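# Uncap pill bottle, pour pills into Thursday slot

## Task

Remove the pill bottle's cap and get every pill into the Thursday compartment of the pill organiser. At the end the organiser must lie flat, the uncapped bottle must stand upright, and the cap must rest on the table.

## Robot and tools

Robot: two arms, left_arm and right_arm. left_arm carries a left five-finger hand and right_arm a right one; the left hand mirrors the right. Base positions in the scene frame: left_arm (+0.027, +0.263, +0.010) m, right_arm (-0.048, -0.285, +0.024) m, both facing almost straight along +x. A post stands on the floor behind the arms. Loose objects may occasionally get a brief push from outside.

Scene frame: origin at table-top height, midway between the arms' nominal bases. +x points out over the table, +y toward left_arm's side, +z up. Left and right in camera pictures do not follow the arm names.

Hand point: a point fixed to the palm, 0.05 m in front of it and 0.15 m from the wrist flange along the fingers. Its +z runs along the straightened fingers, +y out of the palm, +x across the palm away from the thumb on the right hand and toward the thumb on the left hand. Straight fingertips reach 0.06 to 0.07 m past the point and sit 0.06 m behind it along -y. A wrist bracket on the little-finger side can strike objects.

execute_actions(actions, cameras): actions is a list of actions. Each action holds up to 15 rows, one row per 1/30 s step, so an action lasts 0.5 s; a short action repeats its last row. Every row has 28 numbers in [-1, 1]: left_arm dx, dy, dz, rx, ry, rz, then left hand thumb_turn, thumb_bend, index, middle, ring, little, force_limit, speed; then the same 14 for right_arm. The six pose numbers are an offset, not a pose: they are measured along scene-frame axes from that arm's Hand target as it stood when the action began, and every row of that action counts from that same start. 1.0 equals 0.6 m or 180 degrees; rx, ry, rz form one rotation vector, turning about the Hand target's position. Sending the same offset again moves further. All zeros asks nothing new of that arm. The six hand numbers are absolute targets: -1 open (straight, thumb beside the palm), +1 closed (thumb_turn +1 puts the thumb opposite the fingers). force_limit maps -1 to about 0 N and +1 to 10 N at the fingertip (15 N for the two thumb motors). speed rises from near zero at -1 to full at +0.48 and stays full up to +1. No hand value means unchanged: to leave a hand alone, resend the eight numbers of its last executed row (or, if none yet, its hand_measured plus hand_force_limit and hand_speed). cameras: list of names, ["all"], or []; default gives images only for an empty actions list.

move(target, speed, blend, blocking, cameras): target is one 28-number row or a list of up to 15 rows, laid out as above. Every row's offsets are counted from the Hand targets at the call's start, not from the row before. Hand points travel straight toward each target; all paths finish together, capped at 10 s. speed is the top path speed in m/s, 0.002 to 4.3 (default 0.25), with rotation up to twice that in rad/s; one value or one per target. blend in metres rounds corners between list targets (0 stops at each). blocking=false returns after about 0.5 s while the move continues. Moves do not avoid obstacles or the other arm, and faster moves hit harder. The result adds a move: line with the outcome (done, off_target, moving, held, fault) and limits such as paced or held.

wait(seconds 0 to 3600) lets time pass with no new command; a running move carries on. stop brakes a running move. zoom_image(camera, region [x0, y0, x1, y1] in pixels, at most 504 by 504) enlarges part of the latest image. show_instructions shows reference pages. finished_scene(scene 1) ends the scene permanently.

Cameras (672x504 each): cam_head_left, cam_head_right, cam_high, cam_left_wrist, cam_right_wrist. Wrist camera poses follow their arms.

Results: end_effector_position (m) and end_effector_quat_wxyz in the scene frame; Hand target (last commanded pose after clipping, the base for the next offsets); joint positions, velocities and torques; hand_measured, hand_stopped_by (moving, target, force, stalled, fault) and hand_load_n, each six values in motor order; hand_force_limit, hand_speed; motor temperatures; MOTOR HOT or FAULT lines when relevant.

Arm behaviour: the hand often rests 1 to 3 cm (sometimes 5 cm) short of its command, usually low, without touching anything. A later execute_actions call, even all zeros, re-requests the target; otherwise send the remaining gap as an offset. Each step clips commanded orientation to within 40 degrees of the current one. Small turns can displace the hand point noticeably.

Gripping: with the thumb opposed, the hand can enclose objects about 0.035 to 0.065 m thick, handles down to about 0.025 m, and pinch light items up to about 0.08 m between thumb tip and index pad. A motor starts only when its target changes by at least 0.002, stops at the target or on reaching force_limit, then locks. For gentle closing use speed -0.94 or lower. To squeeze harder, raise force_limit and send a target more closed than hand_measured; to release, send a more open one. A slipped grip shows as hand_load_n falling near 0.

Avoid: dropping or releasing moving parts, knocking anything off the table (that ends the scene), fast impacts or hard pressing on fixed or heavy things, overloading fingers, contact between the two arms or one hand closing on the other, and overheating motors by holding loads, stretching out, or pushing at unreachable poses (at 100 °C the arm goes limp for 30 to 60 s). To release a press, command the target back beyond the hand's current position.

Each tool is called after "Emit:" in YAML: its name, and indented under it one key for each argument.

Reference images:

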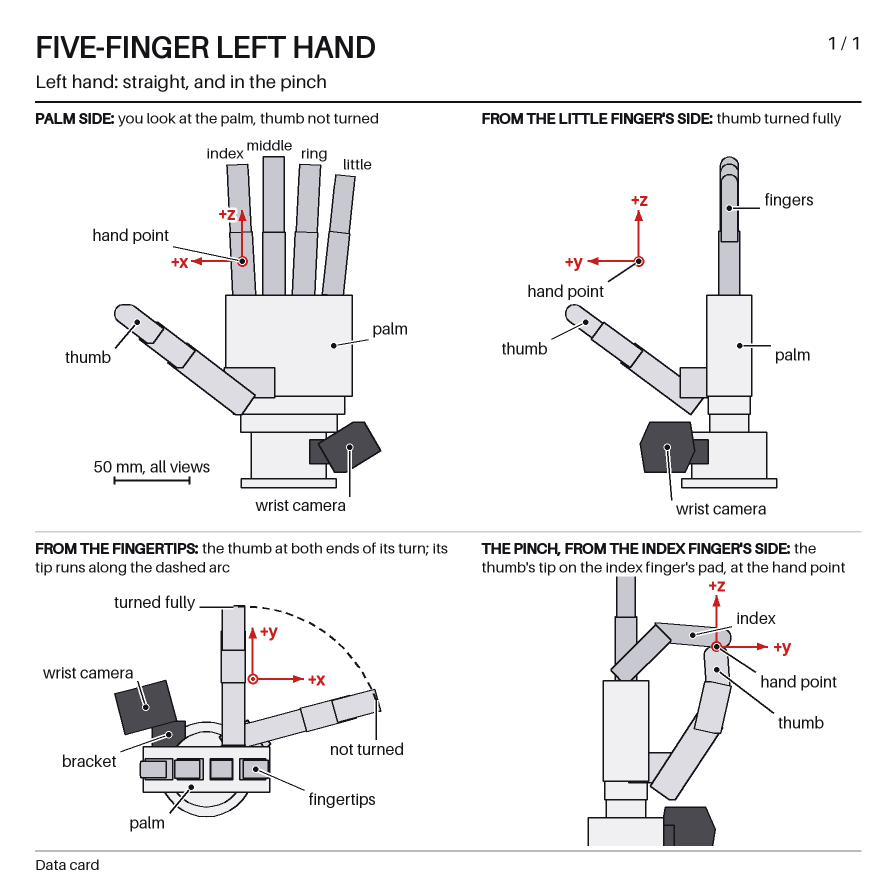

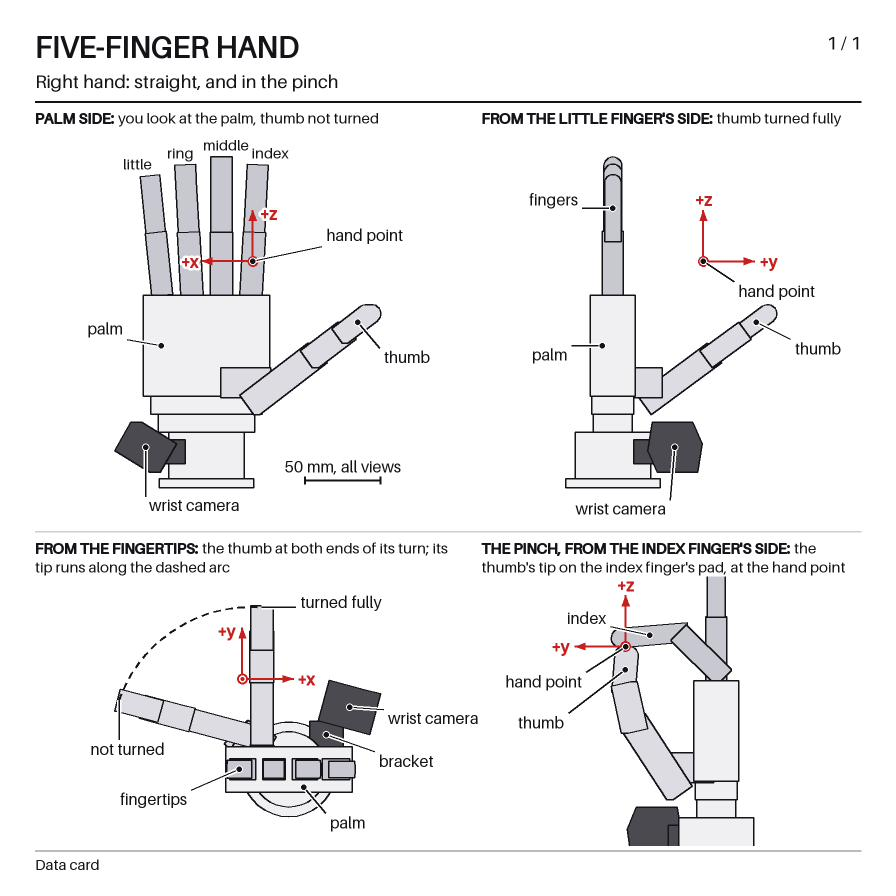

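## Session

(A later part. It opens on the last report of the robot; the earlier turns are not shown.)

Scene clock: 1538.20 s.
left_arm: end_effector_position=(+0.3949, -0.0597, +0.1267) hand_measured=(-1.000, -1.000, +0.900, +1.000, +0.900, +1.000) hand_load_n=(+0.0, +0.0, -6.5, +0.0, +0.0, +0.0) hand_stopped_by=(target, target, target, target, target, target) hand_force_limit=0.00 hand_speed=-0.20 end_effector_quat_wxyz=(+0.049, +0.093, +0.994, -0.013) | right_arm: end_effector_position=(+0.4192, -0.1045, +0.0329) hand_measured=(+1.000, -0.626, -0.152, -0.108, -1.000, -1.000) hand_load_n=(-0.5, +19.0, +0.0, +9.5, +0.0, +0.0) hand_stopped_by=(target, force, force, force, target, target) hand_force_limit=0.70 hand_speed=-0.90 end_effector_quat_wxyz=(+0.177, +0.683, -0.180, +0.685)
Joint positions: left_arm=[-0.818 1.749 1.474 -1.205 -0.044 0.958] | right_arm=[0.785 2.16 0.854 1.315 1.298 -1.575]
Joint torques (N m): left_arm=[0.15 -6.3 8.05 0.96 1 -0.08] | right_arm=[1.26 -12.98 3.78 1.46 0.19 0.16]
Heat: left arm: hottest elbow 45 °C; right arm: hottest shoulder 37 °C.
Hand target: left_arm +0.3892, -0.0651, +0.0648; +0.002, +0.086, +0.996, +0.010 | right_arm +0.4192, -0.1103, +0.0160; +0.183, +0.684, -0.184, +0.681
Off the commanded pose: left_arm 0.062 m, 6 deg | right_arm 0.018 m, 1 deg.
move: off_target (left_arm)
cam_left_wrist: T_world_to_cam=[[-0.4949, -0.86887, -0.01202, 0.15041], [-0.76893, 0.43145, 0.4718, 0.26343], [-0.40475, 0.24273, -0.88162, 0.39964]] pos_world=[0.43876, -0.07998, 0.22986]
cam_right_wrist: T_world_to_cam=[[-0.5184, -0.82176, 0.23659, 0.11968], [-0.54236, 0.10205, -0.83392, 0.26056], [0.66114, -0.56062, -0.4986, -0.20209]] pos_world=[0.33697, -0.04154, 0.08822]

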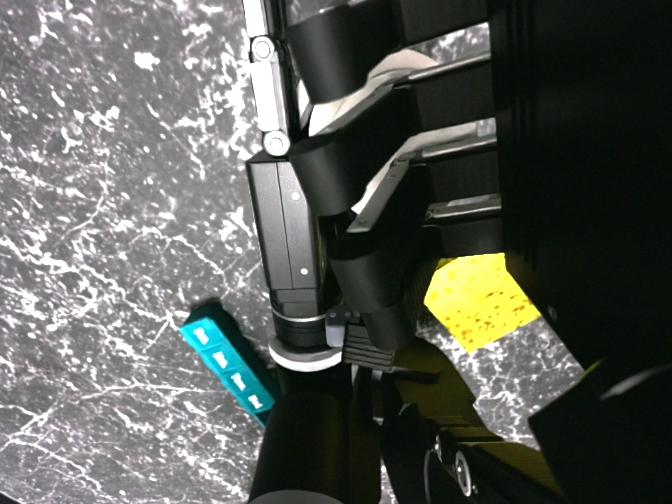

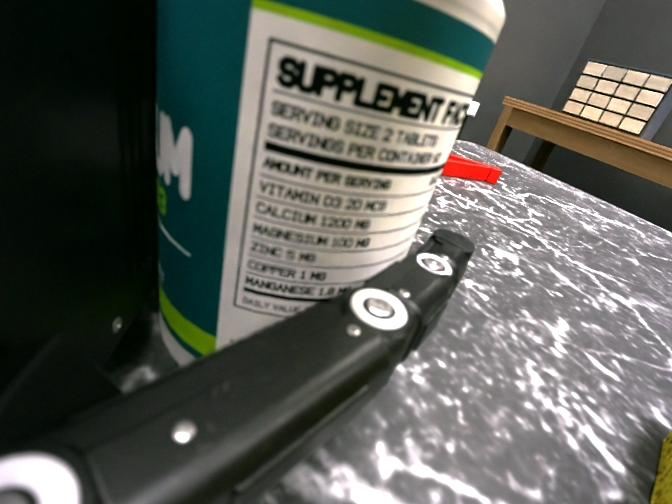

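Emit:
move:
  target:
    - [-0.021,-0.02,0,0,0,0.1111,-1,-1,0.9,1,0.9,1,0.0,-0.2,0,0,0,0,0,0,1,0.5,0.5,0.5,-1,-1,0.7,-0.9]
    - [-0.029,-0.038,0,0,0,0.2222,-1,-1,0.9,1,0.9,1,0.0,-0.2,0,0,0,0,0,0,1,0.5,0.5,0.5,-1,-1,0.7,-0.9]
    - [-0.029,-0.06,0,0,0,0.3333,-1,-1,0.9,1,0.9,1,0.0,-0.2,0,0,0,0,0,0,1,0.5,0.5,0.5,-1,-1,0.7,-0.9]
  speed: 0.08
  blend: [0.003,0.003,0]
  cameras: ["cam_left_wrist","cam_right_wrist"]

Scene clock: 1551.50 s.
left_arm: end_effector_position=(+0.3794, -0.1039, +0.1251) hand_measured=(-1.000, -1.000, +0.900, +1.000, +0.900, +1.000) hand_load_n=(+0.0, +0.0, +0.0, +0.0, -5.0, +0.0) hand_stopped_by=(target, target, target, target, target, target) hand_force_limit=0.00 hand_speed=-0.20 end_effector_quat_wxyz=(+0.028, -0.414, +0.909, -0.040) | right_arm: end_effector_position=(+0.4191, -0.1056, +0.0328) hand_measured=(+1.000, -0.626, -0.152, -0.108, -1.000, -1.000) hand_load_n=(-1.0, +19.0, +0.5, +9.5, +0.0, +0.0) hand_stopped_by=(target, force, force, force, target, target) hand_force_limit=0.70 hand_speed=-0.90 end_effector_quat_wxyz=(+0.179, +0.682, -0.181, +0.685)
Joint positions: left_arm=[-0.765 1.795 1.54 -1.221 -0.02 -0.031] | right_arm=[0.783 2.161 0.854 1.319 1.3 -1.578]
Joint torques (N m): left_arm=[0.79 -7.77 6.95 0.58 0.81 -0.06] | right_arm=[1.44 -12.98 3.78 1.33 0.11 0.19]
Heat: left arm: hottest elbow 45 °C; right arm: hottest shoulder 37 °C.
Hand target: left_arm +0.3720, -0.1011, +0.0649; -0.003, -0.424, +0.906, +0.010 | right_arm +0.4192, -0.1104, +0.0159; +0.183, +0.684, -0.184, +0.681
Off the commanded pose: left_arm 0.061 m, 7 deg | right_arm 0.017 m, 1 deg.
move: off_target (left_arm)
cam_left_wrist: T_world_to_cam=[[0.49561, -0.86404, 0.08837, -0.2835], [-0.76501, -0.38609, 0.51545, 0.17949], [-0.41125, -0.32307, -0.85235, 0.34275]] pos_world=[0.41877, -0.06493, 0.22468]
cam_right_wrist: T_world_to_cam=[[-0.52142, -0.81983, 0.23664, 0.12024], [-0.54148, 0.10356, -0.83431, 0.26047], [0.65948, -0.56316, -0.49793, -0.20233]] pos_world=[0.33717, -0.04234, 0.08811]

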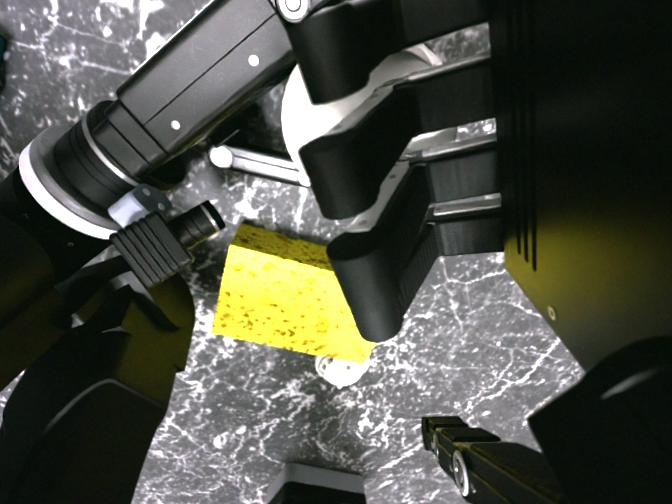

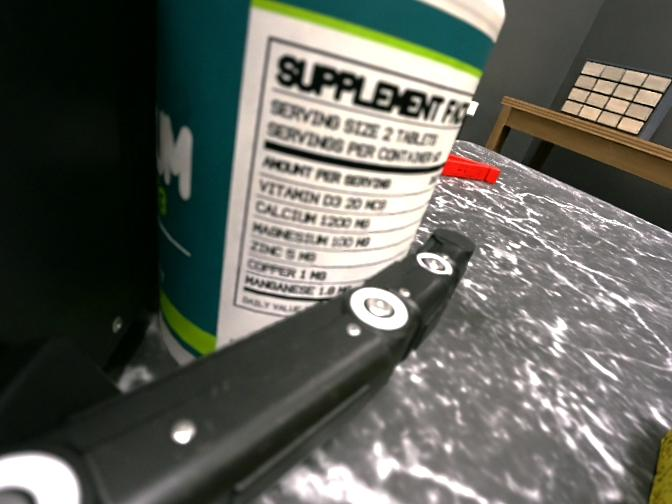

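Emit:
zoom_image:
  camera: "cam_left_wrist"
  region: [230, 0, 520, 350]

Scaled by 1.440 from the camera's image (finer frame: 960x720).

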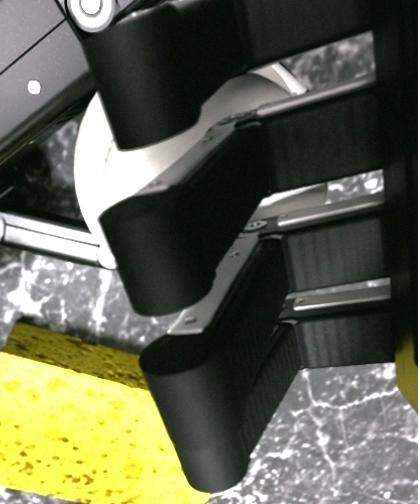

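Emit:
move:
  target:
    - [-0.0033,0.015,0.11,0,0,0,-1,-1,0.9,1,0.9,1,0.0,-0.2,0,0,0,0,0,0,1,0.5,0.5,0.5,-1,-1,0.7,-0.9]
    - [-0.0033,0.015,-0.01,0,0,0,-1,-1,0.9,1,0.9,1,0.0,-0.2,0,0,0,0,0,0,1,0.5,0.5,0.5,-1,-1,0.7,-0.9]
    - [0,-0.0083,-0.01,0,0,0.1111,-1,-1,0.9,1,0.9,1,0.0,-0.2,0,0,0,0,0,0,1,0.5,0.5,0.5,-1,-1,0.7,-0.9]
    - [0.0117,-0.0283,-0.01,0,0,0.2222,-1,-1,0.9,1,0.9,1,0.0,-0.2,0,0,0,0,0,0,1,0.5,0.5,0.5,-1,-1,0.7,-0.9]
    - [0.0283,-0.0417,-0.01,0,0,0.3333,-1,-1,0.9,1,0.9,1,0.0,-0.2,0,0,0,0,0,0,1,0.5,0.5,0.5,-1,-1,0.7,-0.9]
  speed: 0.1
  blend: [0,0,0.003,0.003,0]
  cameras: ["cam_left_wrist"]

Emit:
zoom_image:
  camera: "cam_left_wrist"
  region: [230, 0, 520, 350]

Scene clock: 1571.60 s.
left_arm: end_effector_position=(+0.4038, -0.1341, +0.1305) hand_measured=(-1.000, -1.000, +0.900, +1.000, +0.900, +1.000) hand_load_n=(+0.0, +0.0, +0.0, +0.0, -3.0, +0.0) hand_stopped_by=(target, target, target, target, target, target) hand_force_limit=0.00 hand_speed=-0.20 end_effector_quat_wxyz=(+0.005, +0.813, -0.579, +0.057) | right_arm: end_effector_position=(+0.4192, -0.1056, +0.0329) hand_measured=(+1.000, -0.626, -0.152, -0.108, -1.000, -1.000) hand_load_n=(-1.0, +18.5, +0.5, +9.5, +0.0, +0.0) hand_stopped_by=(target, force, force, force, target, target) hand_force_limit=0.70 hand_speed=-0.90 end_effector_quat_wxyz=(+0.179, +0.683, -0.180, +0.685)
Joint positions: left_arm=[-0.703 1.736 1.455 -1.175 0.003 -1.019] | right_arm=[0.783 2.161 0.854 1.319 1.3 -1.579]
Joint torques (N m): left_arm=[0.38 -7.88 4.11 0.91 0.63 -0.07] | right_arm=[1.44 -12.98 3.78 1.33 0.12 0.19]
Heat: left arm: hottest elbow 44 °C; right arm: hottest shoulder 36 °C.
Hand target: left_arm +0.3891, -0.1262, +0.0590; +0.008, +0.820, -0.573, -0.007 | right_arm +0.4192, -0.1104, +0.0160; +0.183, +0.684, -0.184, +0.681
Off the commanded pose: left_arm 0.074 m, 7 deg | right_arm 0.018 m, 1 deg.
move: off_target (left_arm)
cam_left_wrist: T_world_to_cam=[[0.99578, 0.00376, 0.09173, -0.40831], [-0.05377, -0.78599, 0.61589, -0.17023], [0.07441, -0.61823, -0.78247, 0.1028]] pos_world=[0.38978, -0.06871, 0.22274]

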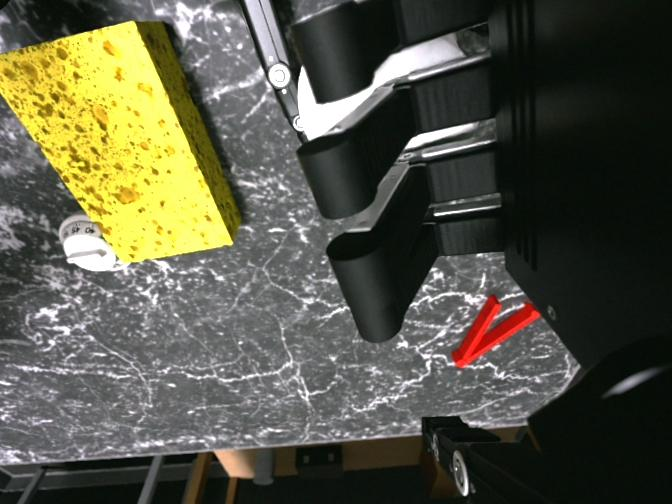

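Scaled by 1.440 from the camera's image (finer frame: 960x720).

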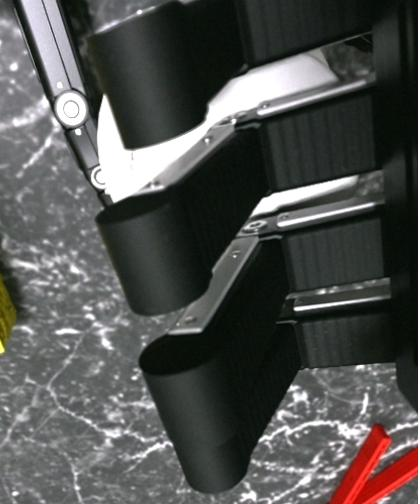

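Emit:
move:
  target:
    - [-0.01,0.02,0.15,0,0,0,-1,-1,0.9,1,0.9,1,0.0,-0.2,0,0,0,0,0,0,1,0.5,0.5,0.5,-1,-1,0.7,-0.9]
    - [-0.0,0.08,0.25,0,0,-0.4444,-1,-1,-1,-1,-1,-1,0.0,-0.2,0,0,0,0,0,0,1,0.5,0.5,0.5,-1,-1,0.7,-0.9]
  speed: [0.1,0.2]
  cameras: ["cam_left_wrist","cam_head_left","cam_head_right"]

Scene clock: 1583.30 s.
left_arm: end_effector_position=(+0.3832, -0.0644, +0.2025) hand_measured=(-1.000, -1.000, -1.000, -1.000, -1.000, -1.000) hand_load_n=(+0.0, +0.0, +0.0, +0.0, +0.0, +0.0) hand_stopped_by=(target, target, target, target, target, target) hand_force_limit=0.00 hand_speed=-0.20 end_effector_quat_wxyz=(-0.010, -0.270, +0.962, +0.023) | right_arm: end_effector_position=(+0.4189, -0.1060, +0.0328) hand_measured=(+1.000, -0.626, -0.152, -0.108, -1.000, -1.000) hand_load_n=(-0.5, +19.0, +0.5, +9.0, +0.0, +0.0) hand_stopped_by=(target, force, force, force, target, target) hand_force_limit=0.70 hand_speed=-0.90 end_effector_quat_wxyz=(+0.180, +0.683, -0.181, +0.685)
Joint positions: left_arm=[-0.739 1.825 1.765 -1.561 -0.008 0.302] | right_arm=[0.783 2.161 0.854 1.319 1.301 -1.58]
Joint torques (N m): left_arm=[-0.67 -14.33 13.2 -0.03 0.13 0.19] | right_arm=[1.44 -12.92 3.69 1.35 0.01 0.2]
Heat: left arm: hottest elbow 45 °C; right arm: hottest shoulder 36 °C.
Hand target: left_arm +0.3890, -0.0782, +0.2089; -0.002, -0.260, +0.966, +0.010 | right_arm +0.4191, -0.1102, +0.0159; +0.183, +0.685, -0.184, +0.681
Off the commanded pose: left_arm 0.016 m, 2 deg | right_arm 0.017 m, 1 deg.
move: off_target (left_arm); target 2's new numbers were sent with left_arm's hand 0.018 m and 2 deg from that target
cam_left_wrist: T_world_to_cam=[[0.21286, -0.97624, -0.04056, -0.13091], [-0.79339, -0.19692, 0.57599, 0.16857], [-0.57029, -0.09042, -0.81645, 0.49171]] pos_world=[0.44202, -0.05015, 0.29905]
Images, in order (width x height): cam_head_left 672x504, cam_head_right 672x504, cam_left_wrist 672x504.

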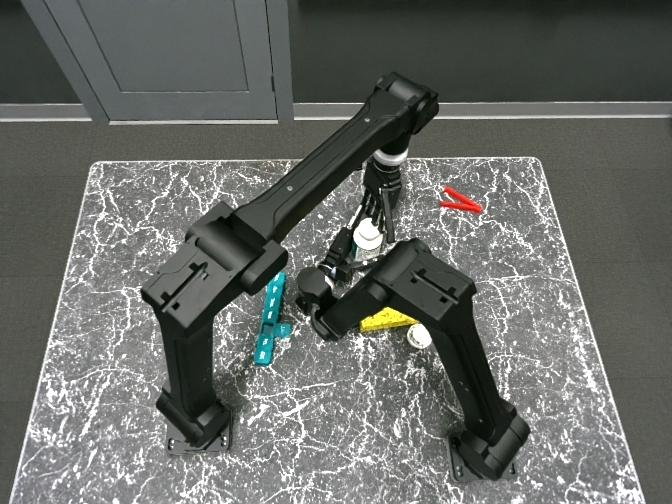

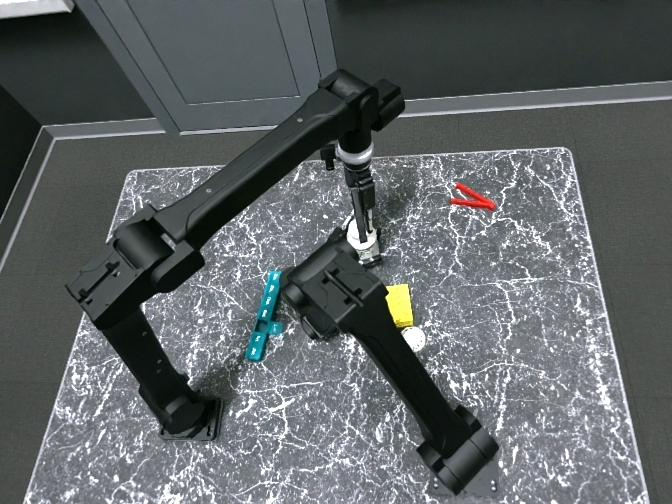

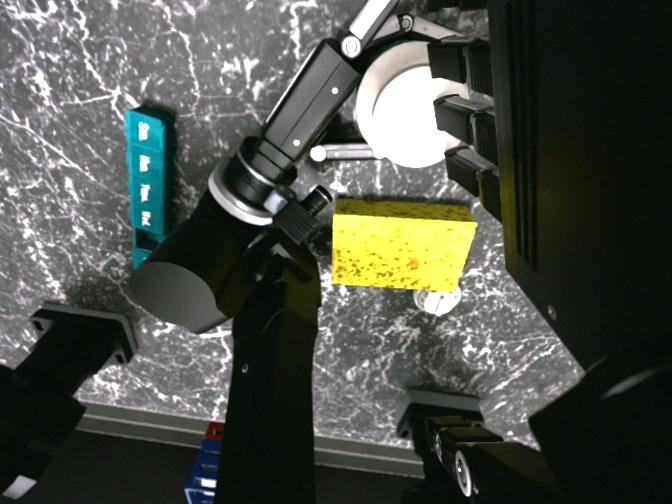

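Emit:
move:
  target: [0,0,0,0,0,0,1,-0.68,-0.4,-0.42,-1,-1,-0.5,-0.4,0,0,0,0,0,0,1,0.5,0.5,0.5,0.5,0.5,0.7,-0.9]
  cameras: ["cam_left_wrist"]

Scene clock: 1633.63 s.
left_arm: end_effector_position=(+0.3833, -0.0645, +0.2012) hand_measured=(+1.000, -0.680, -0.400, -0.420, -1.000, -1.000) hand_load_n=(+0.0, +0.0, +0.0, +0.0, +0.0, +0.0) hand_stopped_by=(target, target, target, target, target, target) hand_force_limit=-0.50 hand_speed=-0.40 end_effector_quat_wxyz=(-0.011, -0.270, +0.963, +0.024) | right_arm: end_effector_position=(+0.4188, -0.1063, +0.0350) hand_measured=(+1.000, -0.626, -0.152, -0.108, -0.080, -0.024) hand_load_n=(+4.0, +20.5, +1.5, +4.0, +4.5, +8.5) hand_stopped_by=(target, force, force, force, force, force) hand_force_limit=0.70 hand_speed=-0.90 end_effector_quat_wxyz=(+0.186, +0.683, -0.176, +0.684)
Joint positions: left_arm=[-0.739 1.828 1.765 -1.561 -0.008 0.302] | right_arm=[0.783 2.16 0.855 1.324 1.305 -1.602]
Joint torques (N m): left_arm=[-0.73 -14.62 13.22 -0.05 0.14 0.2] | right_arm=[1.49 -12.81 3.6 1.42 -0.08 0.36]
Heat: left arm: hottest elbow 49 °C; right arm: hottest shoulder 35 °C.
Hand target: left_arm +0.3891, -0.0781, +0.2088; -0.002, -0.260, +0.966, +0.010 | right_arm +0.4191, -0.1103, +0.0159; +0.183, +0.685, -0.184, +0.681
Off the commanded pose: left_arm 0.017 m, 2 deg | right_arm 0.020 m, 1 deg.
move: done
cam_left_wrist: T_world_to_cam=[[0.2125, -0.97623, -0.04267, -0.13053], [-0.79227, -0.19769, 0.57726, 0.16864], [-0.57197, -0.08886, -0.81545, 0.49123]] pos_world=[0.44232, -0.05044, 0.29765]

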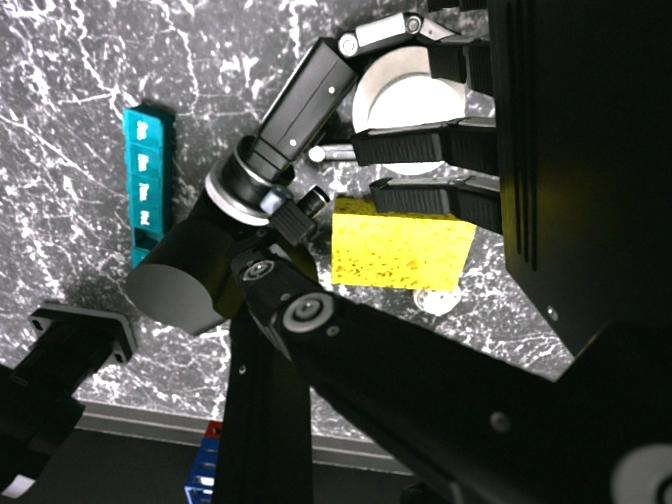

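Emit:
move:
  target: [0,0,0,0,0,0,1,-0.68,-0.4,-0.42,-1,-1,-0.5,-0.4,0,0,0,0,0,0,1,0.5,0.6,0.6,0.6,0.5,0.8,-0.92]

Scene clock: 1636.27 s.
left_arm: end_effector_position=(+0.3833, -0.0645, +0.2012) hand_measured=(+1.000, -0.680, -0.400, -0.420, -1.000, -1.000) hand_load_n=(+0.0, +0.0, +0.0, +0.0, +0.0, +0.0) hand_stopped_by=(target, target, target, target, target, target) hand_force_limit=-0.50 hand_speed=-0.40 end_effector_quat_wxyz=(-0.011, -0.270, +0.963, +0.024) | right_arm: end_effector_position=(+0.4193, -0.1059, +0.0352) hand_measured=(+1.000, -0.626, -0.096, -0.066, -0.046, -0.024) hand_load_n=(+3.5, +26.5, +8.5, +8.5, +8.5, +4.0) hand_stopped_by=(target, force, force, force, force, force) hand_force_limit=0.80 hand_speed=-0.92 end_effector_quat_wxyz=(+0.185, +0.683, -0.177, +0.684)
Joint positions: left_arm=[-0.739 1.828 1.765 -1.561 -0.008 0.302] | right_arm=[0.783 2.16 0.857 1.324 1.304 -1.601]
Joint torques (N m): left_arm=[-0.79 -14.56 13.22 -0.06 0.14 0.19] | right_arm=[1.49 -12.86 3.54 1.37 -0.05 0.34]
Heat: left arm: hottest elbow 49 °C; right arm: hottest shoulder 35 °C.
Hand target: left_arm +0.3891, -0.0781, +0.2088; -0.002, -0.260, +0.966, +0.010 | right_arm +0.4192, -0.1102, +0.0160; +0.183, +0.684, -0.184, +0.681
Off the commanded pose: left_arm 0.017 m, 2 deg | right_arm 0.020 m, 1 deg.
move: done

Emit:
move:
  target:
    - [0,0,0.2,0,0,0,1,-0.68,-0.4,-0.42,-1,-1,-0.5,-0.4,0,0,0,0,0,0,1,0.5,0.6,0.6,0.6,0.5,0.8,-0.92]
    - [0.0265,-0.065,0.2,-0.2742,-0.1583,0,1,-0.68,-0.4,-0.42,-1,-1,-0.5,-0.4,0,0,0,0,0,0,1,0.5,0.6,0.6,0.6,0.5,0.8,-0.92]
    - [0.0265,-0.065,-0.03,-0.2742,-0.1583,0,1,-0.68,-0.4,-0.42,-1,-1,-0.5,-0.4,0,0,0,0,0,0,1,0.5,0.6,0.6,0.6,0.5,0.8,-0.92]
    - [0.0265,-0.0147,-0.03,-0.2742,-0.1583,0,1,-0.68,-0.4,-0.42,-1,-1,-0.5,-0.4,0,0,0,0,0,0,1,0.5,0.6,0.6,0.6,0.5,0.8,-0.92]
  speed: [0.15,0.2,0.15,0.1]
  cameras: ["cam_left_wrist"]

Emit:
zoom_image:
  camera: "cam_left_wrist"
  region: [170, 90, 420, 340]

Scene clock: 1648.80 s.
left_arm: end_effector_position=(+0.4009, -0.0920, +0.1846) hand_measured=(+1.000, -0.680, -0.400, -0.420, -1.000, -1.000) hand_load_n=(+0.5, +0.0, +0.0, +0.0, +0.0, +0.0) hand_stopped_by=(target, target, target, target, target, target) hand_force_limit=-0.50 hand_speed=-0.40 end_effector_quat_wxyz=(+0.114, -0.232, +0.856, -0.448) | right_arm: end_effector_position=(+0.4193, -0.1059, +0.0352) hand_measured=(+1.000, -0.626, -0.096, -0.066, -0.046, -0.024) hand_load_n=(+3.5, +26.5, +8.5, +8.5, +8.0, +4.0) hand_stopped_by=(target, force, force, force, force, force) hand_force_limit=0.80 hand_speed=-0.92 end_effector_quat_wxyz=(+0.185, +0.683, -0.177, +0.684)
Joint positions: left_arm=[-0.612 1.324 0.966 -0.305 0.374 0.264] | right_arm=[0.783 2.16 0.857 1.324 1.304 -1.601]
Joint torques (N m): left_arm=[1.67 -10.29 10.59 1.26 0.49 0.22] | right_arm=[1.49 -12.86 3.54 1.37 -0.05 0.34]
Heat: left arm: hottest elbow 49 °C; right arm: hottest shoulder 36 °C.
Hand target: left_arm +0.4049, -0.0870, +0.1909; +0.121, -0.230, +0.853, -0.452 | right_arm +0.4192, -0.1102, +0.0160; +0.183, +0.684, -0.184, +0.681
Off the commanded pose: left_arm 0.009 m, 1 deg | right_arm 0.020 m, 1 deg.
move: done
cam_left_wrist: T_world_to_cam=[[-0.00602, -0.6244, 0.78108, -0.19388], [-0.98442, 0.14096, 0.1051, 0.38213], [-0.17572, -0.76828, -0.61552, 0.22709]] pos_world=[0.41492, -0.00045, 0.25105]

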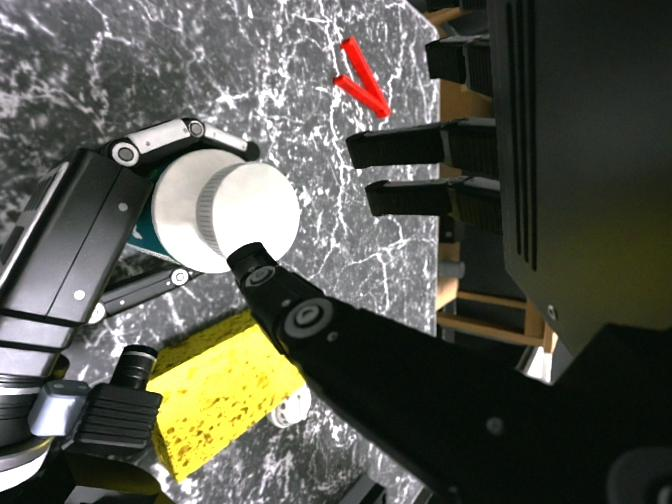

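Scaled by 2.016 from the camera's image (finer frame: 960x720).

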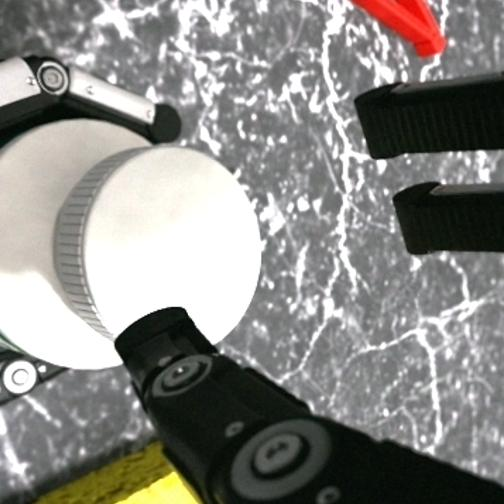

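Emit:
move:
  target: [0,-0.0013,-0.093,0,0,0,1,-0.68,-0.4,-0.42,-1,-1,-0.5,-0.4,0,0,0,0,0,0,1,0.5,0.6,0.6,0.6,0.5,0.8,-0.92]
  speed: 0.08
  cameras: ["cam_left_wrist"]

Emit:
zoom_image:
  camera: "cam_left_wrist"
  region: [200, 90, 450, 340]

Scene clock: 1657.60 s.
left_arm: end_effector_position=(+0.3974, -0.0895, +0.1340) hand_measured=(+1.000, -0.680, -0.400, -0.420, -1.000, -1.000) hand_load_n=(+0.0, +0.0, +0.0, +0.0, -0.5, +0.0) hand_stopped_by=(target, target, target, target, target, target) hand_force_limit=-0.50 hand_speed=-0.40 end_effector_quat_wxyz=(+0.114, -0.232, +0.856, -0.447) | right_arm: end_effector_position=(+0.4193, -0.1059, +0.0352) hand_measured=(+1.000, -0.626, -0.096, -0.066, -0.046, -0.024) hand_load_n=(+3.5, +26.5, +9.0, +9.0, +8.5, +4.0) hand_stopped_by=(target, force, force, force, force, force) hand_force_limit=0.80 hand_speed=-0.92 end_effector_quat_wxyz=(+0.185, +0.683, -0.177, +0.684)
Joint positions: left_arm=[-0.612 1.375 0.869 -0.158 0.374 0.264] | right_arm=[0.783 2.16 0.857 1.324 1.304 -1.601]
Joint torques (N m): left_arm=[1.49 -9.29 10.11 1.85 0.45 0.2] | right_arm=[1.49 -12.86 3.54 1.37 -0.05 0.34]
Heat: left arm: hottest elbow 48 °C; right arm: hottest shoulder 36 °C.
Hand target: left_arm +0.4049, -0.0878, +0.1351; +0.122, -0.230, +0.853, -0.452 | right_arm +0.4192, -0.1102, +0.0160; +0.183, +0.684, -0.184, +0.681
Off the commanded pose: left_arm 0.008 m, 1 deg | right_arm 0.020 m, 1 deg.
move: done
cam_left_wrist: T_world_to_cam=[[-0.00602, -0.62512, 0.78051, -0.1529], [-0.98432, 0.14132, 0.1056, 0.38353], [-0.17631, -0.76763, -0.61617, 0.19753]] pos_world=[0.41142, 0.00185, 0.20055]

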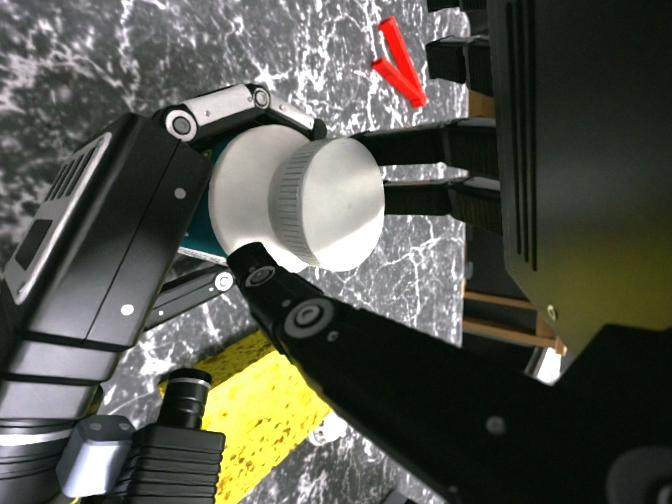

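Scaled by 2.016 from the camera's image (finer frame: 960x720).

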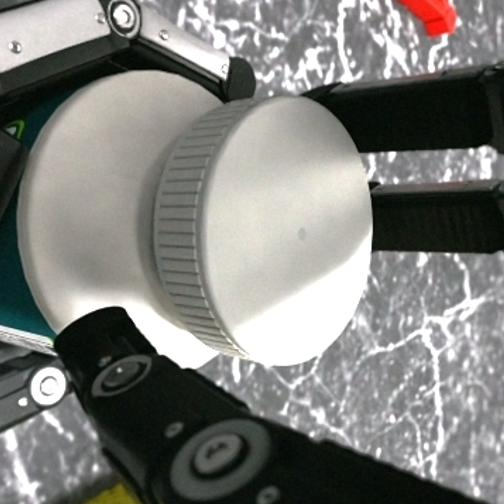

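Emit:
move:
  target: [0,0,0,0,0,0,1,0.2,0.2,0.2,-1,-1,1,-0.88,0,0,0,0,0,0,1,0.5,0.6,0.6,0.6,0.5,0.8,-0.92]

Emit:
move:
  target:
    - [0,0,0.06,0,0,0,1,0.2,0.2,0.2,-1,-1,1,-0.88,0,0,-0.03,0,0,0,1,0.5,0.6,0.6,0.6,0.5,0.8,-0.92]
  speed: 0.06
  cameras: ["cam_left_wrist"]

Scene clock: 1662.47 s.
left_arm: end_effector_position=(+0.4008, -0.0920, +0.1356) hand_measured=(+1.000, -0.460, -0.092, -0.134, -1.000, -1.000) hand_load_n=(+0.5, +14.5, +11.5, +11.0, +0.0, +0.0) hand_stopped_by=(target, force, force, force, target, target) hand_force_limit=1.00 hand_speed=-0.88 end_effector_quat_wxyz=(+0.119, -0.229, +0.853, -0.453) | right_arm: end_effector_position=(+0.4194, -0.1051, +0.0359) hand_measured=(+1.000, -0.626, -0.096, -0.066, -0.046, -0.024) hand_load_n=(+3.0, +25.5, +10.0, +8.5, +6.0, +1.5) hand_stopped_by=(target, force, force, force, force, force) hand_force_limit=0.80 hand_speed=-0.92 end_effector_quat_wxyz=(+0.186, +0.683, -0.174, +0.684)
Joint positions: left_arm=[-0.612 1.379 0.869 -0.138 0.375 0.264] | right_arm=[0.784 2.16 0.858 1.325 1.303 -1.608]
Joint torques (N m): left_arm=[1.49 -9.58 10.13 1.17 0.43 0.21] | right_arm=[1.38 -12.81 3.44 1.43 -0.01 0.39]
Heat: left arm: hottest elbow 48 °C; right arm: hottest shoulder 36 °C.
Hand target: left_arm +0.4049, -0.0878, +0.1352; +0.122, -0.230, +0.853, -0.452 | right_arm +0.4192, -0.1104, +0.0159; +0.183, +0.684, -0.184, +0.681
Off the commanded pose: left_arm 0.006 m, 0 deg | right_arm 0.021 m, 1 deg.
move: done

Scene clock: 1663.63 s.
left_arm: end_effector_position=(+0.3963, -0.0872, +0.1359) hand_measured=(+1.000, -0.460, -0.092, -0.134, -1.000, -1.000) hand_load_n=(+1.0, +14.5, +12.0, +11.5, +0.0, +0.0) hand_stopped_by=(target, force, force, force, target, target) hand_force_limit=1.00 hand_speed=-0.88 end_effector_quat_wxyz=(+0.109, -0.232, +0.862, -0.436) | right_arm: end_effector_position=(+0.4189, -0.0972, +0.0355) hand_measured=(+1.000, -0.626, -0.096, -0.066, -0.046, -0.024) hand_load_n=(+2.5, +26.0, +9.0, +8.0, +5.5, +1.5) hand_stopped_by=(target, force, force, force, force, force) hand_force_limit=0.80 hand_speed=-0.92 end_effector_quat_wxyz=(+0.173, +0.677, -0.182, +0.691)
Joint positions: left_arm=[-0.612 1.374 0.889 -0.207 0.37 0.275] | right_arm=[0.797 2.172 0.868 1.367 1.307 -1.614]
Joint torques (N m): left_arm=[1.49 -12.57 13.53 -0.16 0.59 0.09] | right_arm=[0.38 -9.52 3.4 1.18 -0.16 0.48]
Heat: left arm: hottest elbow 48 °C; right arm: hottest shoulder 36 °C.
Hand target: left_arm +0.4049, -0.0879, +0.1711; +0.121, -0.230, +0.853, -0.452 | right_arm +0.4191, -0.1104, -0.0021; +0.183, +0.685, -0.184, +0.681
Off the commanded pose: left_arm 0.036 m, 3 deg | right_arm 0.040 m, 2 deg.
move: off_target (left_arm, right_arm)
cam_left_wrist: T_world_to_cam=[[0.00372, -0.64219, 0.76653, -0.15633], [-0.98215, 0.14181, 0.12358, 0.3787], [-0.18807, -0.75331, -0.6302, 0.20817]] pos_world=[0.41167, 0.00272, 0.20422]

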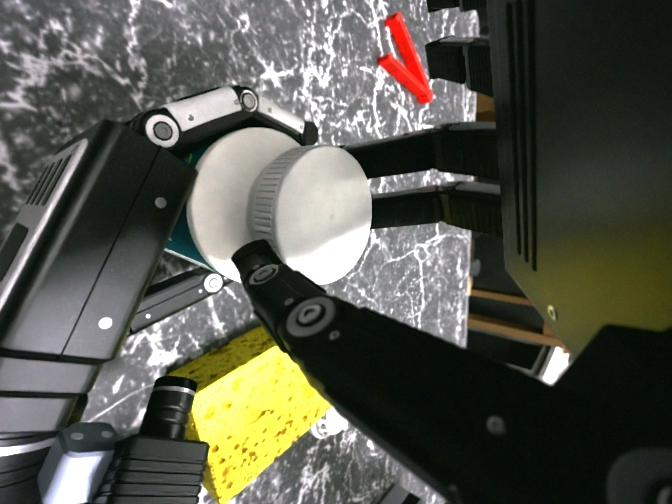

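Emit:
move:
  target:
    - [0,0,0.07,0,0,0,1,0.2,0.2,0.2,-1,-1,1,-0.88,0,0,-0.04,0,0,0,1,0.5,0.6,0.6,0.6,0.5,0.8,-0.92]
  speed: 0.06

Emit:
move:
  target:
    - [0,0,0.05,0,0,0,1,0.2,0.2,0.2,-1,-1,1,-0.88,0,0,-0.03,0,0,0,1,0.5,0.6,0.6,0.6,0.5,0.8,-0.92]
  speed: 0.06
  cameras: ["cam_left_wrist"]

Scene clock: 1669.00 s.
left_arm: end_effector_position=(+0.3913, -0.0782, +0.1404) hand_measured=(+1.000, -0.460, -0.092, -0.134, -1.000, -1.000) hand_load_n=(+0.0, +13.5, +11.5, +15.5, +0.0, +0.0) hand_stopped_by=(target, force, force, force, target, target) hand_force_limit=1.00 hand_speed=-0.88 end_effector_quat_wxyz=(+0.098, -0.238, +0.876, -0.407) | right_arm: end_effector_position=(+0.4192, -0.0865, +0.0354) hand_measured=(+1.000, -0.626, -0.096, -0.066, -0.046, -0.024) hand_load_n=(+0.5, +26.5, +9.5, +7.0, +4.0, +0.0) hand_stopped_by=(target, force, force, force, force, force) hand_force_limit=0.80 hand_speed=-0.92 end_effector_quat_wxyz=(+0.168, +0.671, -0.179, +0.700)
Joint positions: left_arm=[-0.61 1.368 0.929 -0.327 0.355 0.294] | right_arm=[0.814 2.203 0.892 1.45 1.312 -1.68]
Joint torques (N m): left_arm=[1.32 -15.5 16.34 -0.08 1.18 -0.08] | right_arm=[-0.67 -6.83 2.51 0.58 -0.2 0.89]
Heat: left arm: hottest elbow 48 °C; right arm: hottest shoulder 36 °C.
Hand target: left_arm +0.4049, -0.0878, +0.2130; +0.121, -0.230, +0.853, -0.452 | right_arm +0.4192, -0.1103, -0.0260; +0.183, +0.685, -0.184, +0.681
Off the commanded pose: left_arm 0.075 m, 6 deg | right_arm 0.066 m, 3 deg.
move: off_target (left_arm, right_arm)

Scene clock: 1670.53 s.
left_arm: end_effector_position=(+0.3926, -0.0841, +0.2243) hand_measured=(+1.000, -0.454, -0.090, -0.132, -1.000, -1.000) hand_load_n=(+0.0, +0.0, +0.0, +0.0, +0.0, -0.5) hand_stopped_by=(target, force, force, force, target, target) hand_force_limit=1.00 hand_speed=-0.88 end_effector_quat_wxyz=(+0.114, -0.227, +0.860, -0.442) | right_arm: end_effector_position=(+0.4211, -0.0848, +0.0326) hand_measured=(+1.000, -0.628, -0.094, -0.066, -0.046, -0.024) hand_load_n=(-2.0, +29.0, +3.5, +6.0, +9.0, +6.0) hand_stopped_by=(target, force, force, force, force, force) hand_force_limit=0.80 hand_speed=-0.92 end_effector_quat_wxyz=(+0.174, +0.666, -0.175, +0.704)
Joint positions: left_arm=[-0.61 1.266 1.029 -0.44 0.375 0.28] | right_arm=[0.814 2.239 0.913 1.53 1.311 -1.754]
Joint torques (N m): left_arm=[1.38 -8.53 14.65 0.85 0.44 0.06] | right_arm=[-0.5 -5.25 2.15 0.47 0.01 1.19]
Heat: left arm: hottest elbow 48 °C; right arm: hottest shoulder 36 °C.
Hand target: left_arm +0.4049, -0.0877, +0.2430; +0.121, -0.230, +0.853, -0.452 | right_arm +0.4191, -0.1104, -0.0441; +0.183, +0.685, -0.184, +0.681
Off the commanded pose: left_arm 0.023 m, 2 deg | right_arm 0.081 m, 4 deg.
move: off_target (left_arm, right_arm)
cam_left_wrist: T_world_to_cam=[[-0.01143, -0.63493, 0.77248, -0.21686], [-0.98327, 0.1476, 0.10677, 0.36839], [-0.18181, -0.75833, -0.626, 0.26157]] pos_world=[0.40731, 0.00629, 0.29193]

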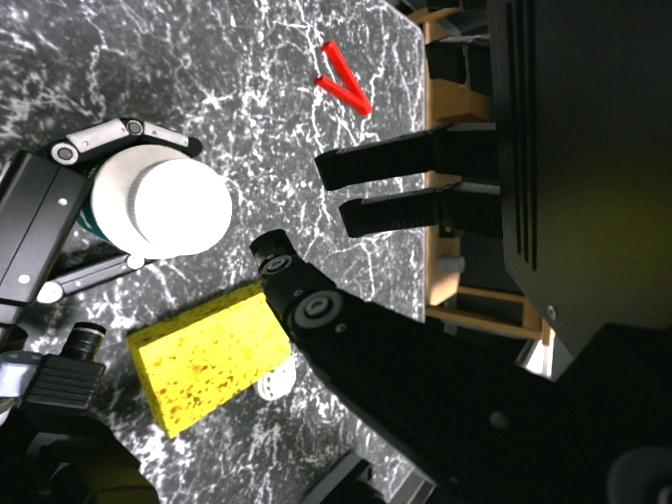

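Emit:
move:
  target:
    - [0.0,-0.05,-0.08,0,0,0.2222,1,-0.68,-0.4,-0.42,-1,-1,-0.5,-0.4,0,0,0.1,0,0,0,1,0.5,0.6,0.6,0.6,0.5,0.8,-0.92]
    - [0.0,-0.01,-0.08,0,0,0.2222,1,-0.68,-0.4,-0.42,-1,-1,-0.5,-0.4,0,0,0.1,0,0,0,1,0.5,0.6,0.6,0.6,0.5,0.8,-0.92]
  speed: 0.12
  cameras: ["cam_left_wrist","cam_right_wrist"]

Emit:
zoom_image:
  camera: "cam_left_wrist"
  region: [150, 90, 400, 340]

Scene clock: 1681.13 s.
left_arm: end_effector_position=(+0.3994, -0.0982, +0.1871) hand_measured=(+1.000, -0.680, -0.400, -0.420, -1.000, -1.000) hand_load_n=(+0.0, +0.0, +0.0, +0.0, +0.0, +0.0) hand_stopped_by=(target, target, target, target, target, target) hand_force_limit=-0.50 hand_speed=-0.40 end_effector_quat_wxyz=(+0.265, -0.507, +0.729, -0.376) | right_arm: end_effector_position=(+0.4218, -0.0923, +0.0338) hand_measured=(+1.000, -0.628, -0.094, -0.066, -0.046, -0.024) hand_load_n=(+0.0, +27.5, +7.0, +7.0, +6.5, +3.0) hand_stopped_by=(target, force, force, force, force, force) hand_force_limit=0.80 hand_speed=-0.92 end_effector_quat_wxyz=(+0.169, +0.678, -0.180, +0.692)
Joint positions: left_arm=[-0.844 1.275 0.933 -0.33 -0.385 -0.285] | right_arm=[0.8 2.177 0.88 1.353 1.302 -1.604]
Joint torques (N m): left_arm=[1.79 -9.7 10.7 1.47 0.08 0.22] | right_arm=[0.15 -14.56 1.59 0.4 0.04 0.35]
Heat: left arm: hottest elbow 48 °C; right arm: hottest shoulder 36 °C.
Hand target: left_arm +0.4050, -0.0938, +0.1950; +0.269, -0.508, +0.723, -0.383 | right_arm +0.4191, -0.1103, +0.0160; +0.183, +0.685, -0.184, +0.681
Off the commanded pose: left_arm 0.011 m, 1 deg | right_arm 0.026 m, 2 deg.
move: off_target (left_arm, right_arm)
cam_left_wrist: T_world_to_cam=[[0.39465, -0.49603, 0.77344, -0.34568], [-0.84592, -0.52477, 0.09508, 0.26232], [0.35871, -0.69179, -0.6267, 0.01965]] pos_world=[0.35127, -0.02022, 0.25473]
cam_right_wrist: T_world_to_cam=[[-0.51357, -0.82905, 0.2212, 0.12868], [-0.52845, 0.1025, -0.84276, 0.25609], [0.67601, -0.5497, -0.49075, -0.20204]] pos_world=[0.33799, -0.03063, 0.08821]

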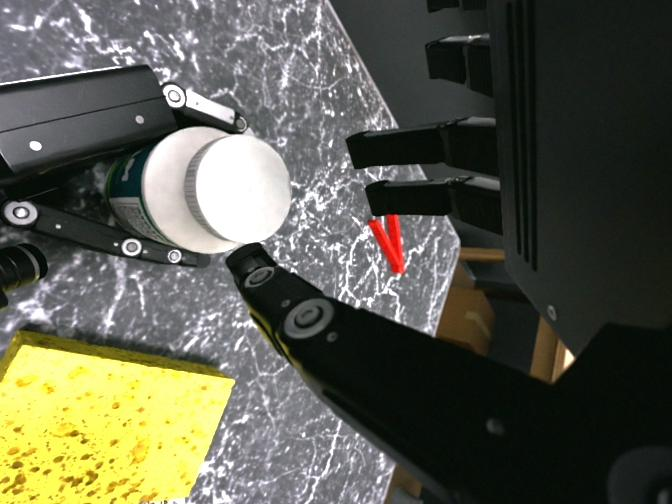

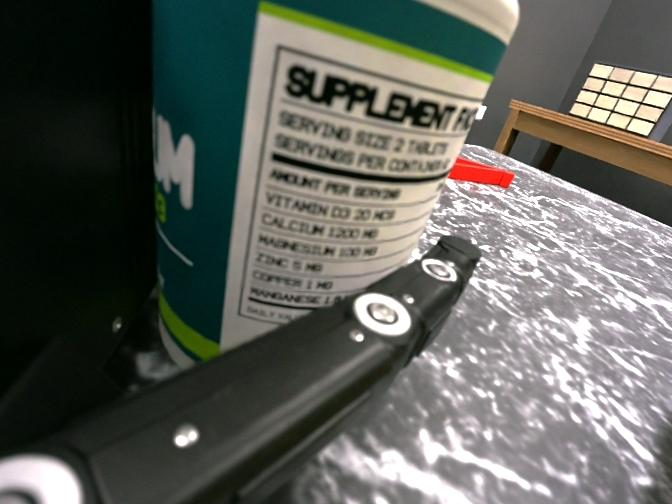

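Scaled by 2.016 from the camera's image (finer frame: 960x720).

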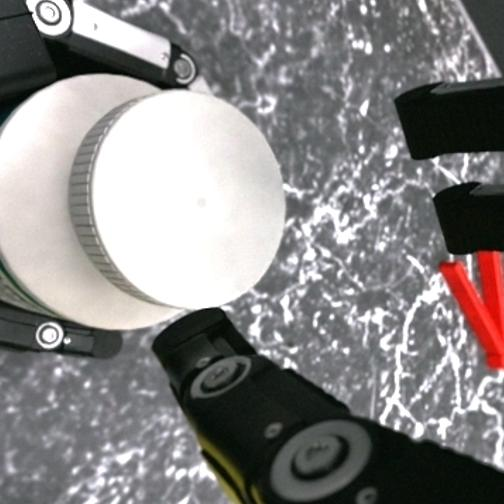

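Emit:
move:
  target:
    - [0,0,0.23,0,0,0,-1,-1,0.9,1,0.9,1,0.0,-0.2,0,0,0,0,0,0,1,0.5,0.6,0.6,0.6,0.5,0.8,-0.92]
    - [0,0.05,0.23,0.1083,0.2977,0,-1,-1,0.9,1,0.9,1,0.0,-0.2,0,0,0,0,0,0,1,0.5,0.6,0.6,0.6,0.5,0.8,-0.92]
  speed: 0.25

Emit:
move:
  target:
    - [0.05,0.05,-0.2,0,0,-0.6667,-1,-1,0.9,1,0.9,1,0.0,-0.2,0,0,0,0,0,0,1,0.5,0.6,0.6,0.6,0.5,0.8,-0.92]
    - [0.018,0.02,-0.2,0,0,-0.6667,-1,-1,0.9,1,0.9,1,0.0,-0.2,0,0,0,0,0,0,1,0.5,0.6,0.6,0.6,0.5,0.8,-0.92]
  speed: 0.25
  cameras: ["cam_left_wrist","cam_head_left"]

Scene clock: 1724.23 s.
left_arm: end_effector_position=(+0.3952, -0.0643, +0.3152) hand_measured=(-1.000, -1.000, +0.900, +1.000, +0.900, +1.000) hand_load_n=(+0.0, +0.0, +0.0, +0.0, +0.0, +0.0) hand_stopped_by=(target, target, target, target, target, target) hand_force_limit=0.00 hand_speed=-0.20 end_effector_quat_wxyz=(+0.008, -0.576, +0.816, -0.054) | right_arm: end_effector_position=(+0.4218, -0.0923, +0.0338) hand_measured=(+1.000, -0.628, -0.094, -0.066, -0.046, -0.024) hand_load_n=(+0.0, +27.5, +6.5, +6.5, +6.5, +3.0) hand_stopped_by=(target, force, force, force, force, force) hand_force_limit=0.80 hand_speed=-0.92 end_effector_quat_wxyz=(+0.169, +0.678, -0.180, +0.692)
Joint positions: left_arm=[-0.641 1.697 1.904 -1.67 0.019 -0.283] | right_arm=[0.8 2.177 0.88 1.353 1.302 -1.604]
Joint torques (N m): left_arm=[1.67 -13.68 13.98 -0.25 0.34 0.2] | right_arm=[0.09 -14.62 1.59 0.39 0.04 0.34]
Heat: left arm: hottest elbow 47 °C; right arm: hottest shoulder 37 °C.
Hand target: left_arm +0.4048, -0.0639, +0.3331; -0.005, -0.574, +0.819, +0.009 | right_arm +0.4191, -0.1103, +0.0160; +0.183, +0.685, -0.184, +0.681
Off the commanded pose: left_arm 0.020 m, 7 deg | right_arm 0.026 m, 2 deg.
joint sent to its limit (left arm) — joint 4 (wrist pitch), lower limit. The joint targets are off in orientation, not in position.
move: off_target (left_arm)

Scene clock: 1730.07 s.
left_arm: end_effector_position=(+0.4170, -0.0486, +0.2040) hand_measured=(-1.000, -1.000, +0.900, +1.000, +0.900, +1.000) hand_load_n=(+0.0, +0.0, +0.0, +0.0, +0.0, +0.0) hand_stopped_by=(target, target, target, target, target, target) hand_force_limit=0.00 hand_speed=-0.20 end_effector_quat_wxyz=(-0.009, +0.423, +0.906, +0.013) | right_arm: end_effector_position=(+0.4218, -0.0923, +0.0338) hand_measured=(+1.000, -0.628, -0.094, -0.066, -0.046, -0.024) hand_load_n=(+0.0, +27.5, +7.0, +7.0, +6.5, +3.0) hand_stopped_by=(target, force, force, force, force, force) hand_force_limit=0.80 hand_speed=-0.92 end_effector_quat_wxyz=(+0.169, +0.678, -0.180, +0.692)
Joint positions: left_arm=[-0.822 1.729 1.641 -1.509 -0.018 1.639] | right_arm=[0.8 2.177 0.88 1.353 1.302 -1.604]
Joint torques (N m): left_arm=[-0.15 -15.38 9.7 0.25 0 0.04] | right_arm=[0.15 -14.56 1.59 0.39 0.04 0.34]
Heat: left arm: hottest elbow 47 °C; right arm: hottest shoulder 37 °C.
Hand target: left_arm +0.4158, -0.0517, +0.2130; +0.005, +0.422, +0.907, +0.009 | right_arm +0.4191, -0.1103, +0.0160; +0.183, +0.685, -0.184, +0.681
Off the commanded pose: left_arm 0.010 m, 2 deg | right_arm 0.026 m, 2 deg.
move: done
cam_left_wrist: T_world_to_cam=[[-0.93402, -0.35723, -0.00167, 0.37783], [-0.291, 0.75811, 0.5836, 0.03301], [-0.20721, 0.54558, -0.81204, 0.39227]] pos_world=[0.44378, -0.10407, 0.2999]
Images, in order (width x height): cam_head_left 672x504, cam_left_wrist 672x504.

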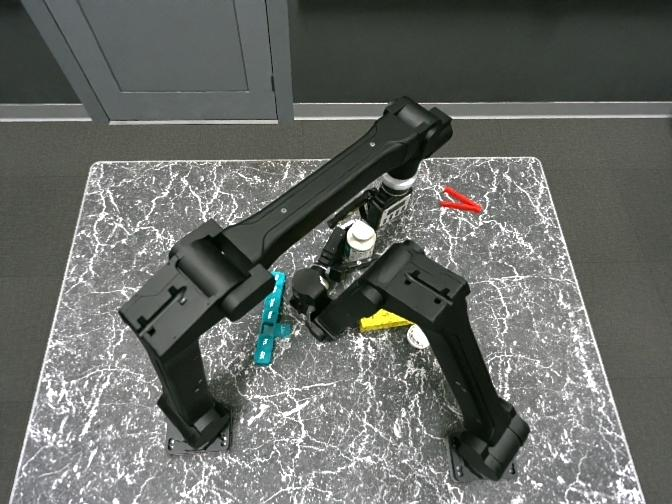

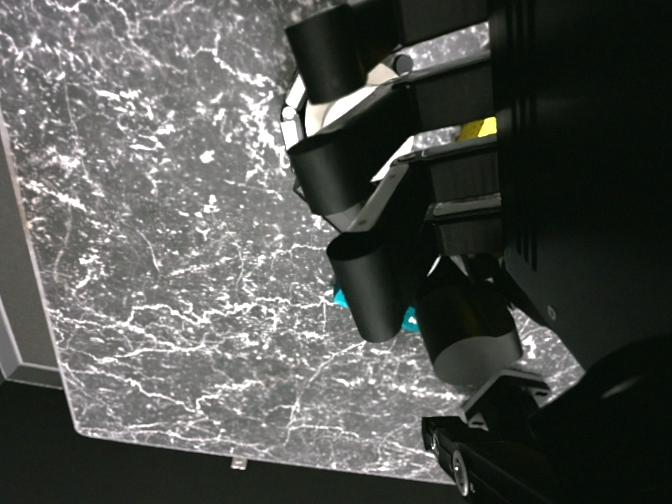

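Emit:
move:
  target:
    - [0.003,0,-0.1467,0,0,0,-1,-1,0.9,1,0.9,1,0.0,-0.2,0,0,0,0,0,0,1,0.5,0.6,0.6,0.6,0.5,0.8,-0.92]
  speed: 0.08
  cameras: ["cam_left_wrist"]

Emit:
zoom_image:
  camera: "cam_left_wrist"
  region: [230, 0, 520, 350]

Scene clock: 1734.63 s.
left_arm: end_effector_position=(+0.4173, -0.0485, +0.1343) hand_measured=(-1.000, -1.000, +0.900, +1.000, +0.900, +1.000) hand_load_n=(+0.0, +0.0, +0.0, +0.0, -1.5, +0.0) hand_stopped_by=(target, target, target, target, target, target) hand_force_limit=0.00 hand_speed=-0.20 end_effector_quat_wxyz=(+0.006, +0.422, +0.906, +0.008) | right_arm: end_effector_position=(+0.4221, -0.0925, +0.0337) hand_measured=(+1.000, -0.628, -0.094, -0.066, -0.046, -0.024) hand_load_n=(+0.0, +27.5, +6.5, +6.5, +7.0, +3.5) hand_stopped_by=(target, force, force, force, force, force) hand_force_limit=0.80 hand_speed=-0.92 end_effector_quat_wxyz=(+0.169, +0.678, -0.181, +0.692)
Joint positions: left_arm=[-0.822 1.741 1.473 -1.299 -0.02 1.638] | right_arm=[0.799 2.177 0.879 1.351 1.301 -1.601]
Joint torques (N m): left_arm=[-0.03 -12.69 8.85 0.64 0.05 0.07] | right_arm=[0.21 -14.51 1.61 0.42 0.11 0.32]
Heat: left arm: hottest elbow 47 °C; right arm: hottest shoulder 37 °C.
Hand target: left_arm +0.4176, -0.0517, +0.1252; +0.005, +0.422, +0.907, +0.009 | right_arm +0.4191, -0.1103, +0.0159; +0.183, +0.684, -0.184, +0.681
Off the commanded pose: left_arm 0.010 m, 0 deg | right_arm 0.025 m, 2 deg.
move: done
cam_left_wrist: T_world_to_cam=[[-0.93328, -0.35883, -0.01517, 0.3794], [-0.30508, 0.76979, 0.56068, 0.08328], [-0.18951, 0.52789, -0.8279, 0.32953]] pos_world=[0.44194, -0.10193, 0.23188]

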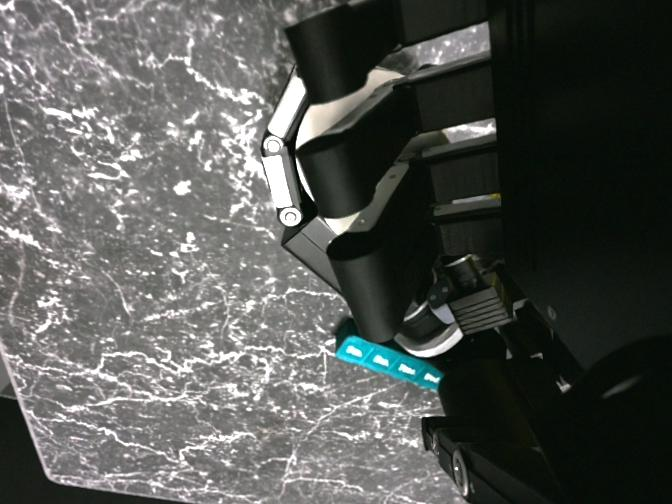

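Scaled by 1.440 from the camera's image (finer frame: 960x720).

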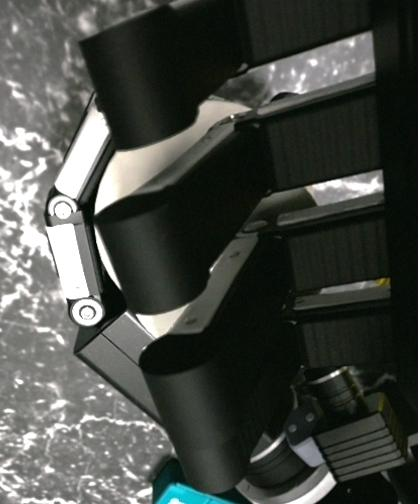

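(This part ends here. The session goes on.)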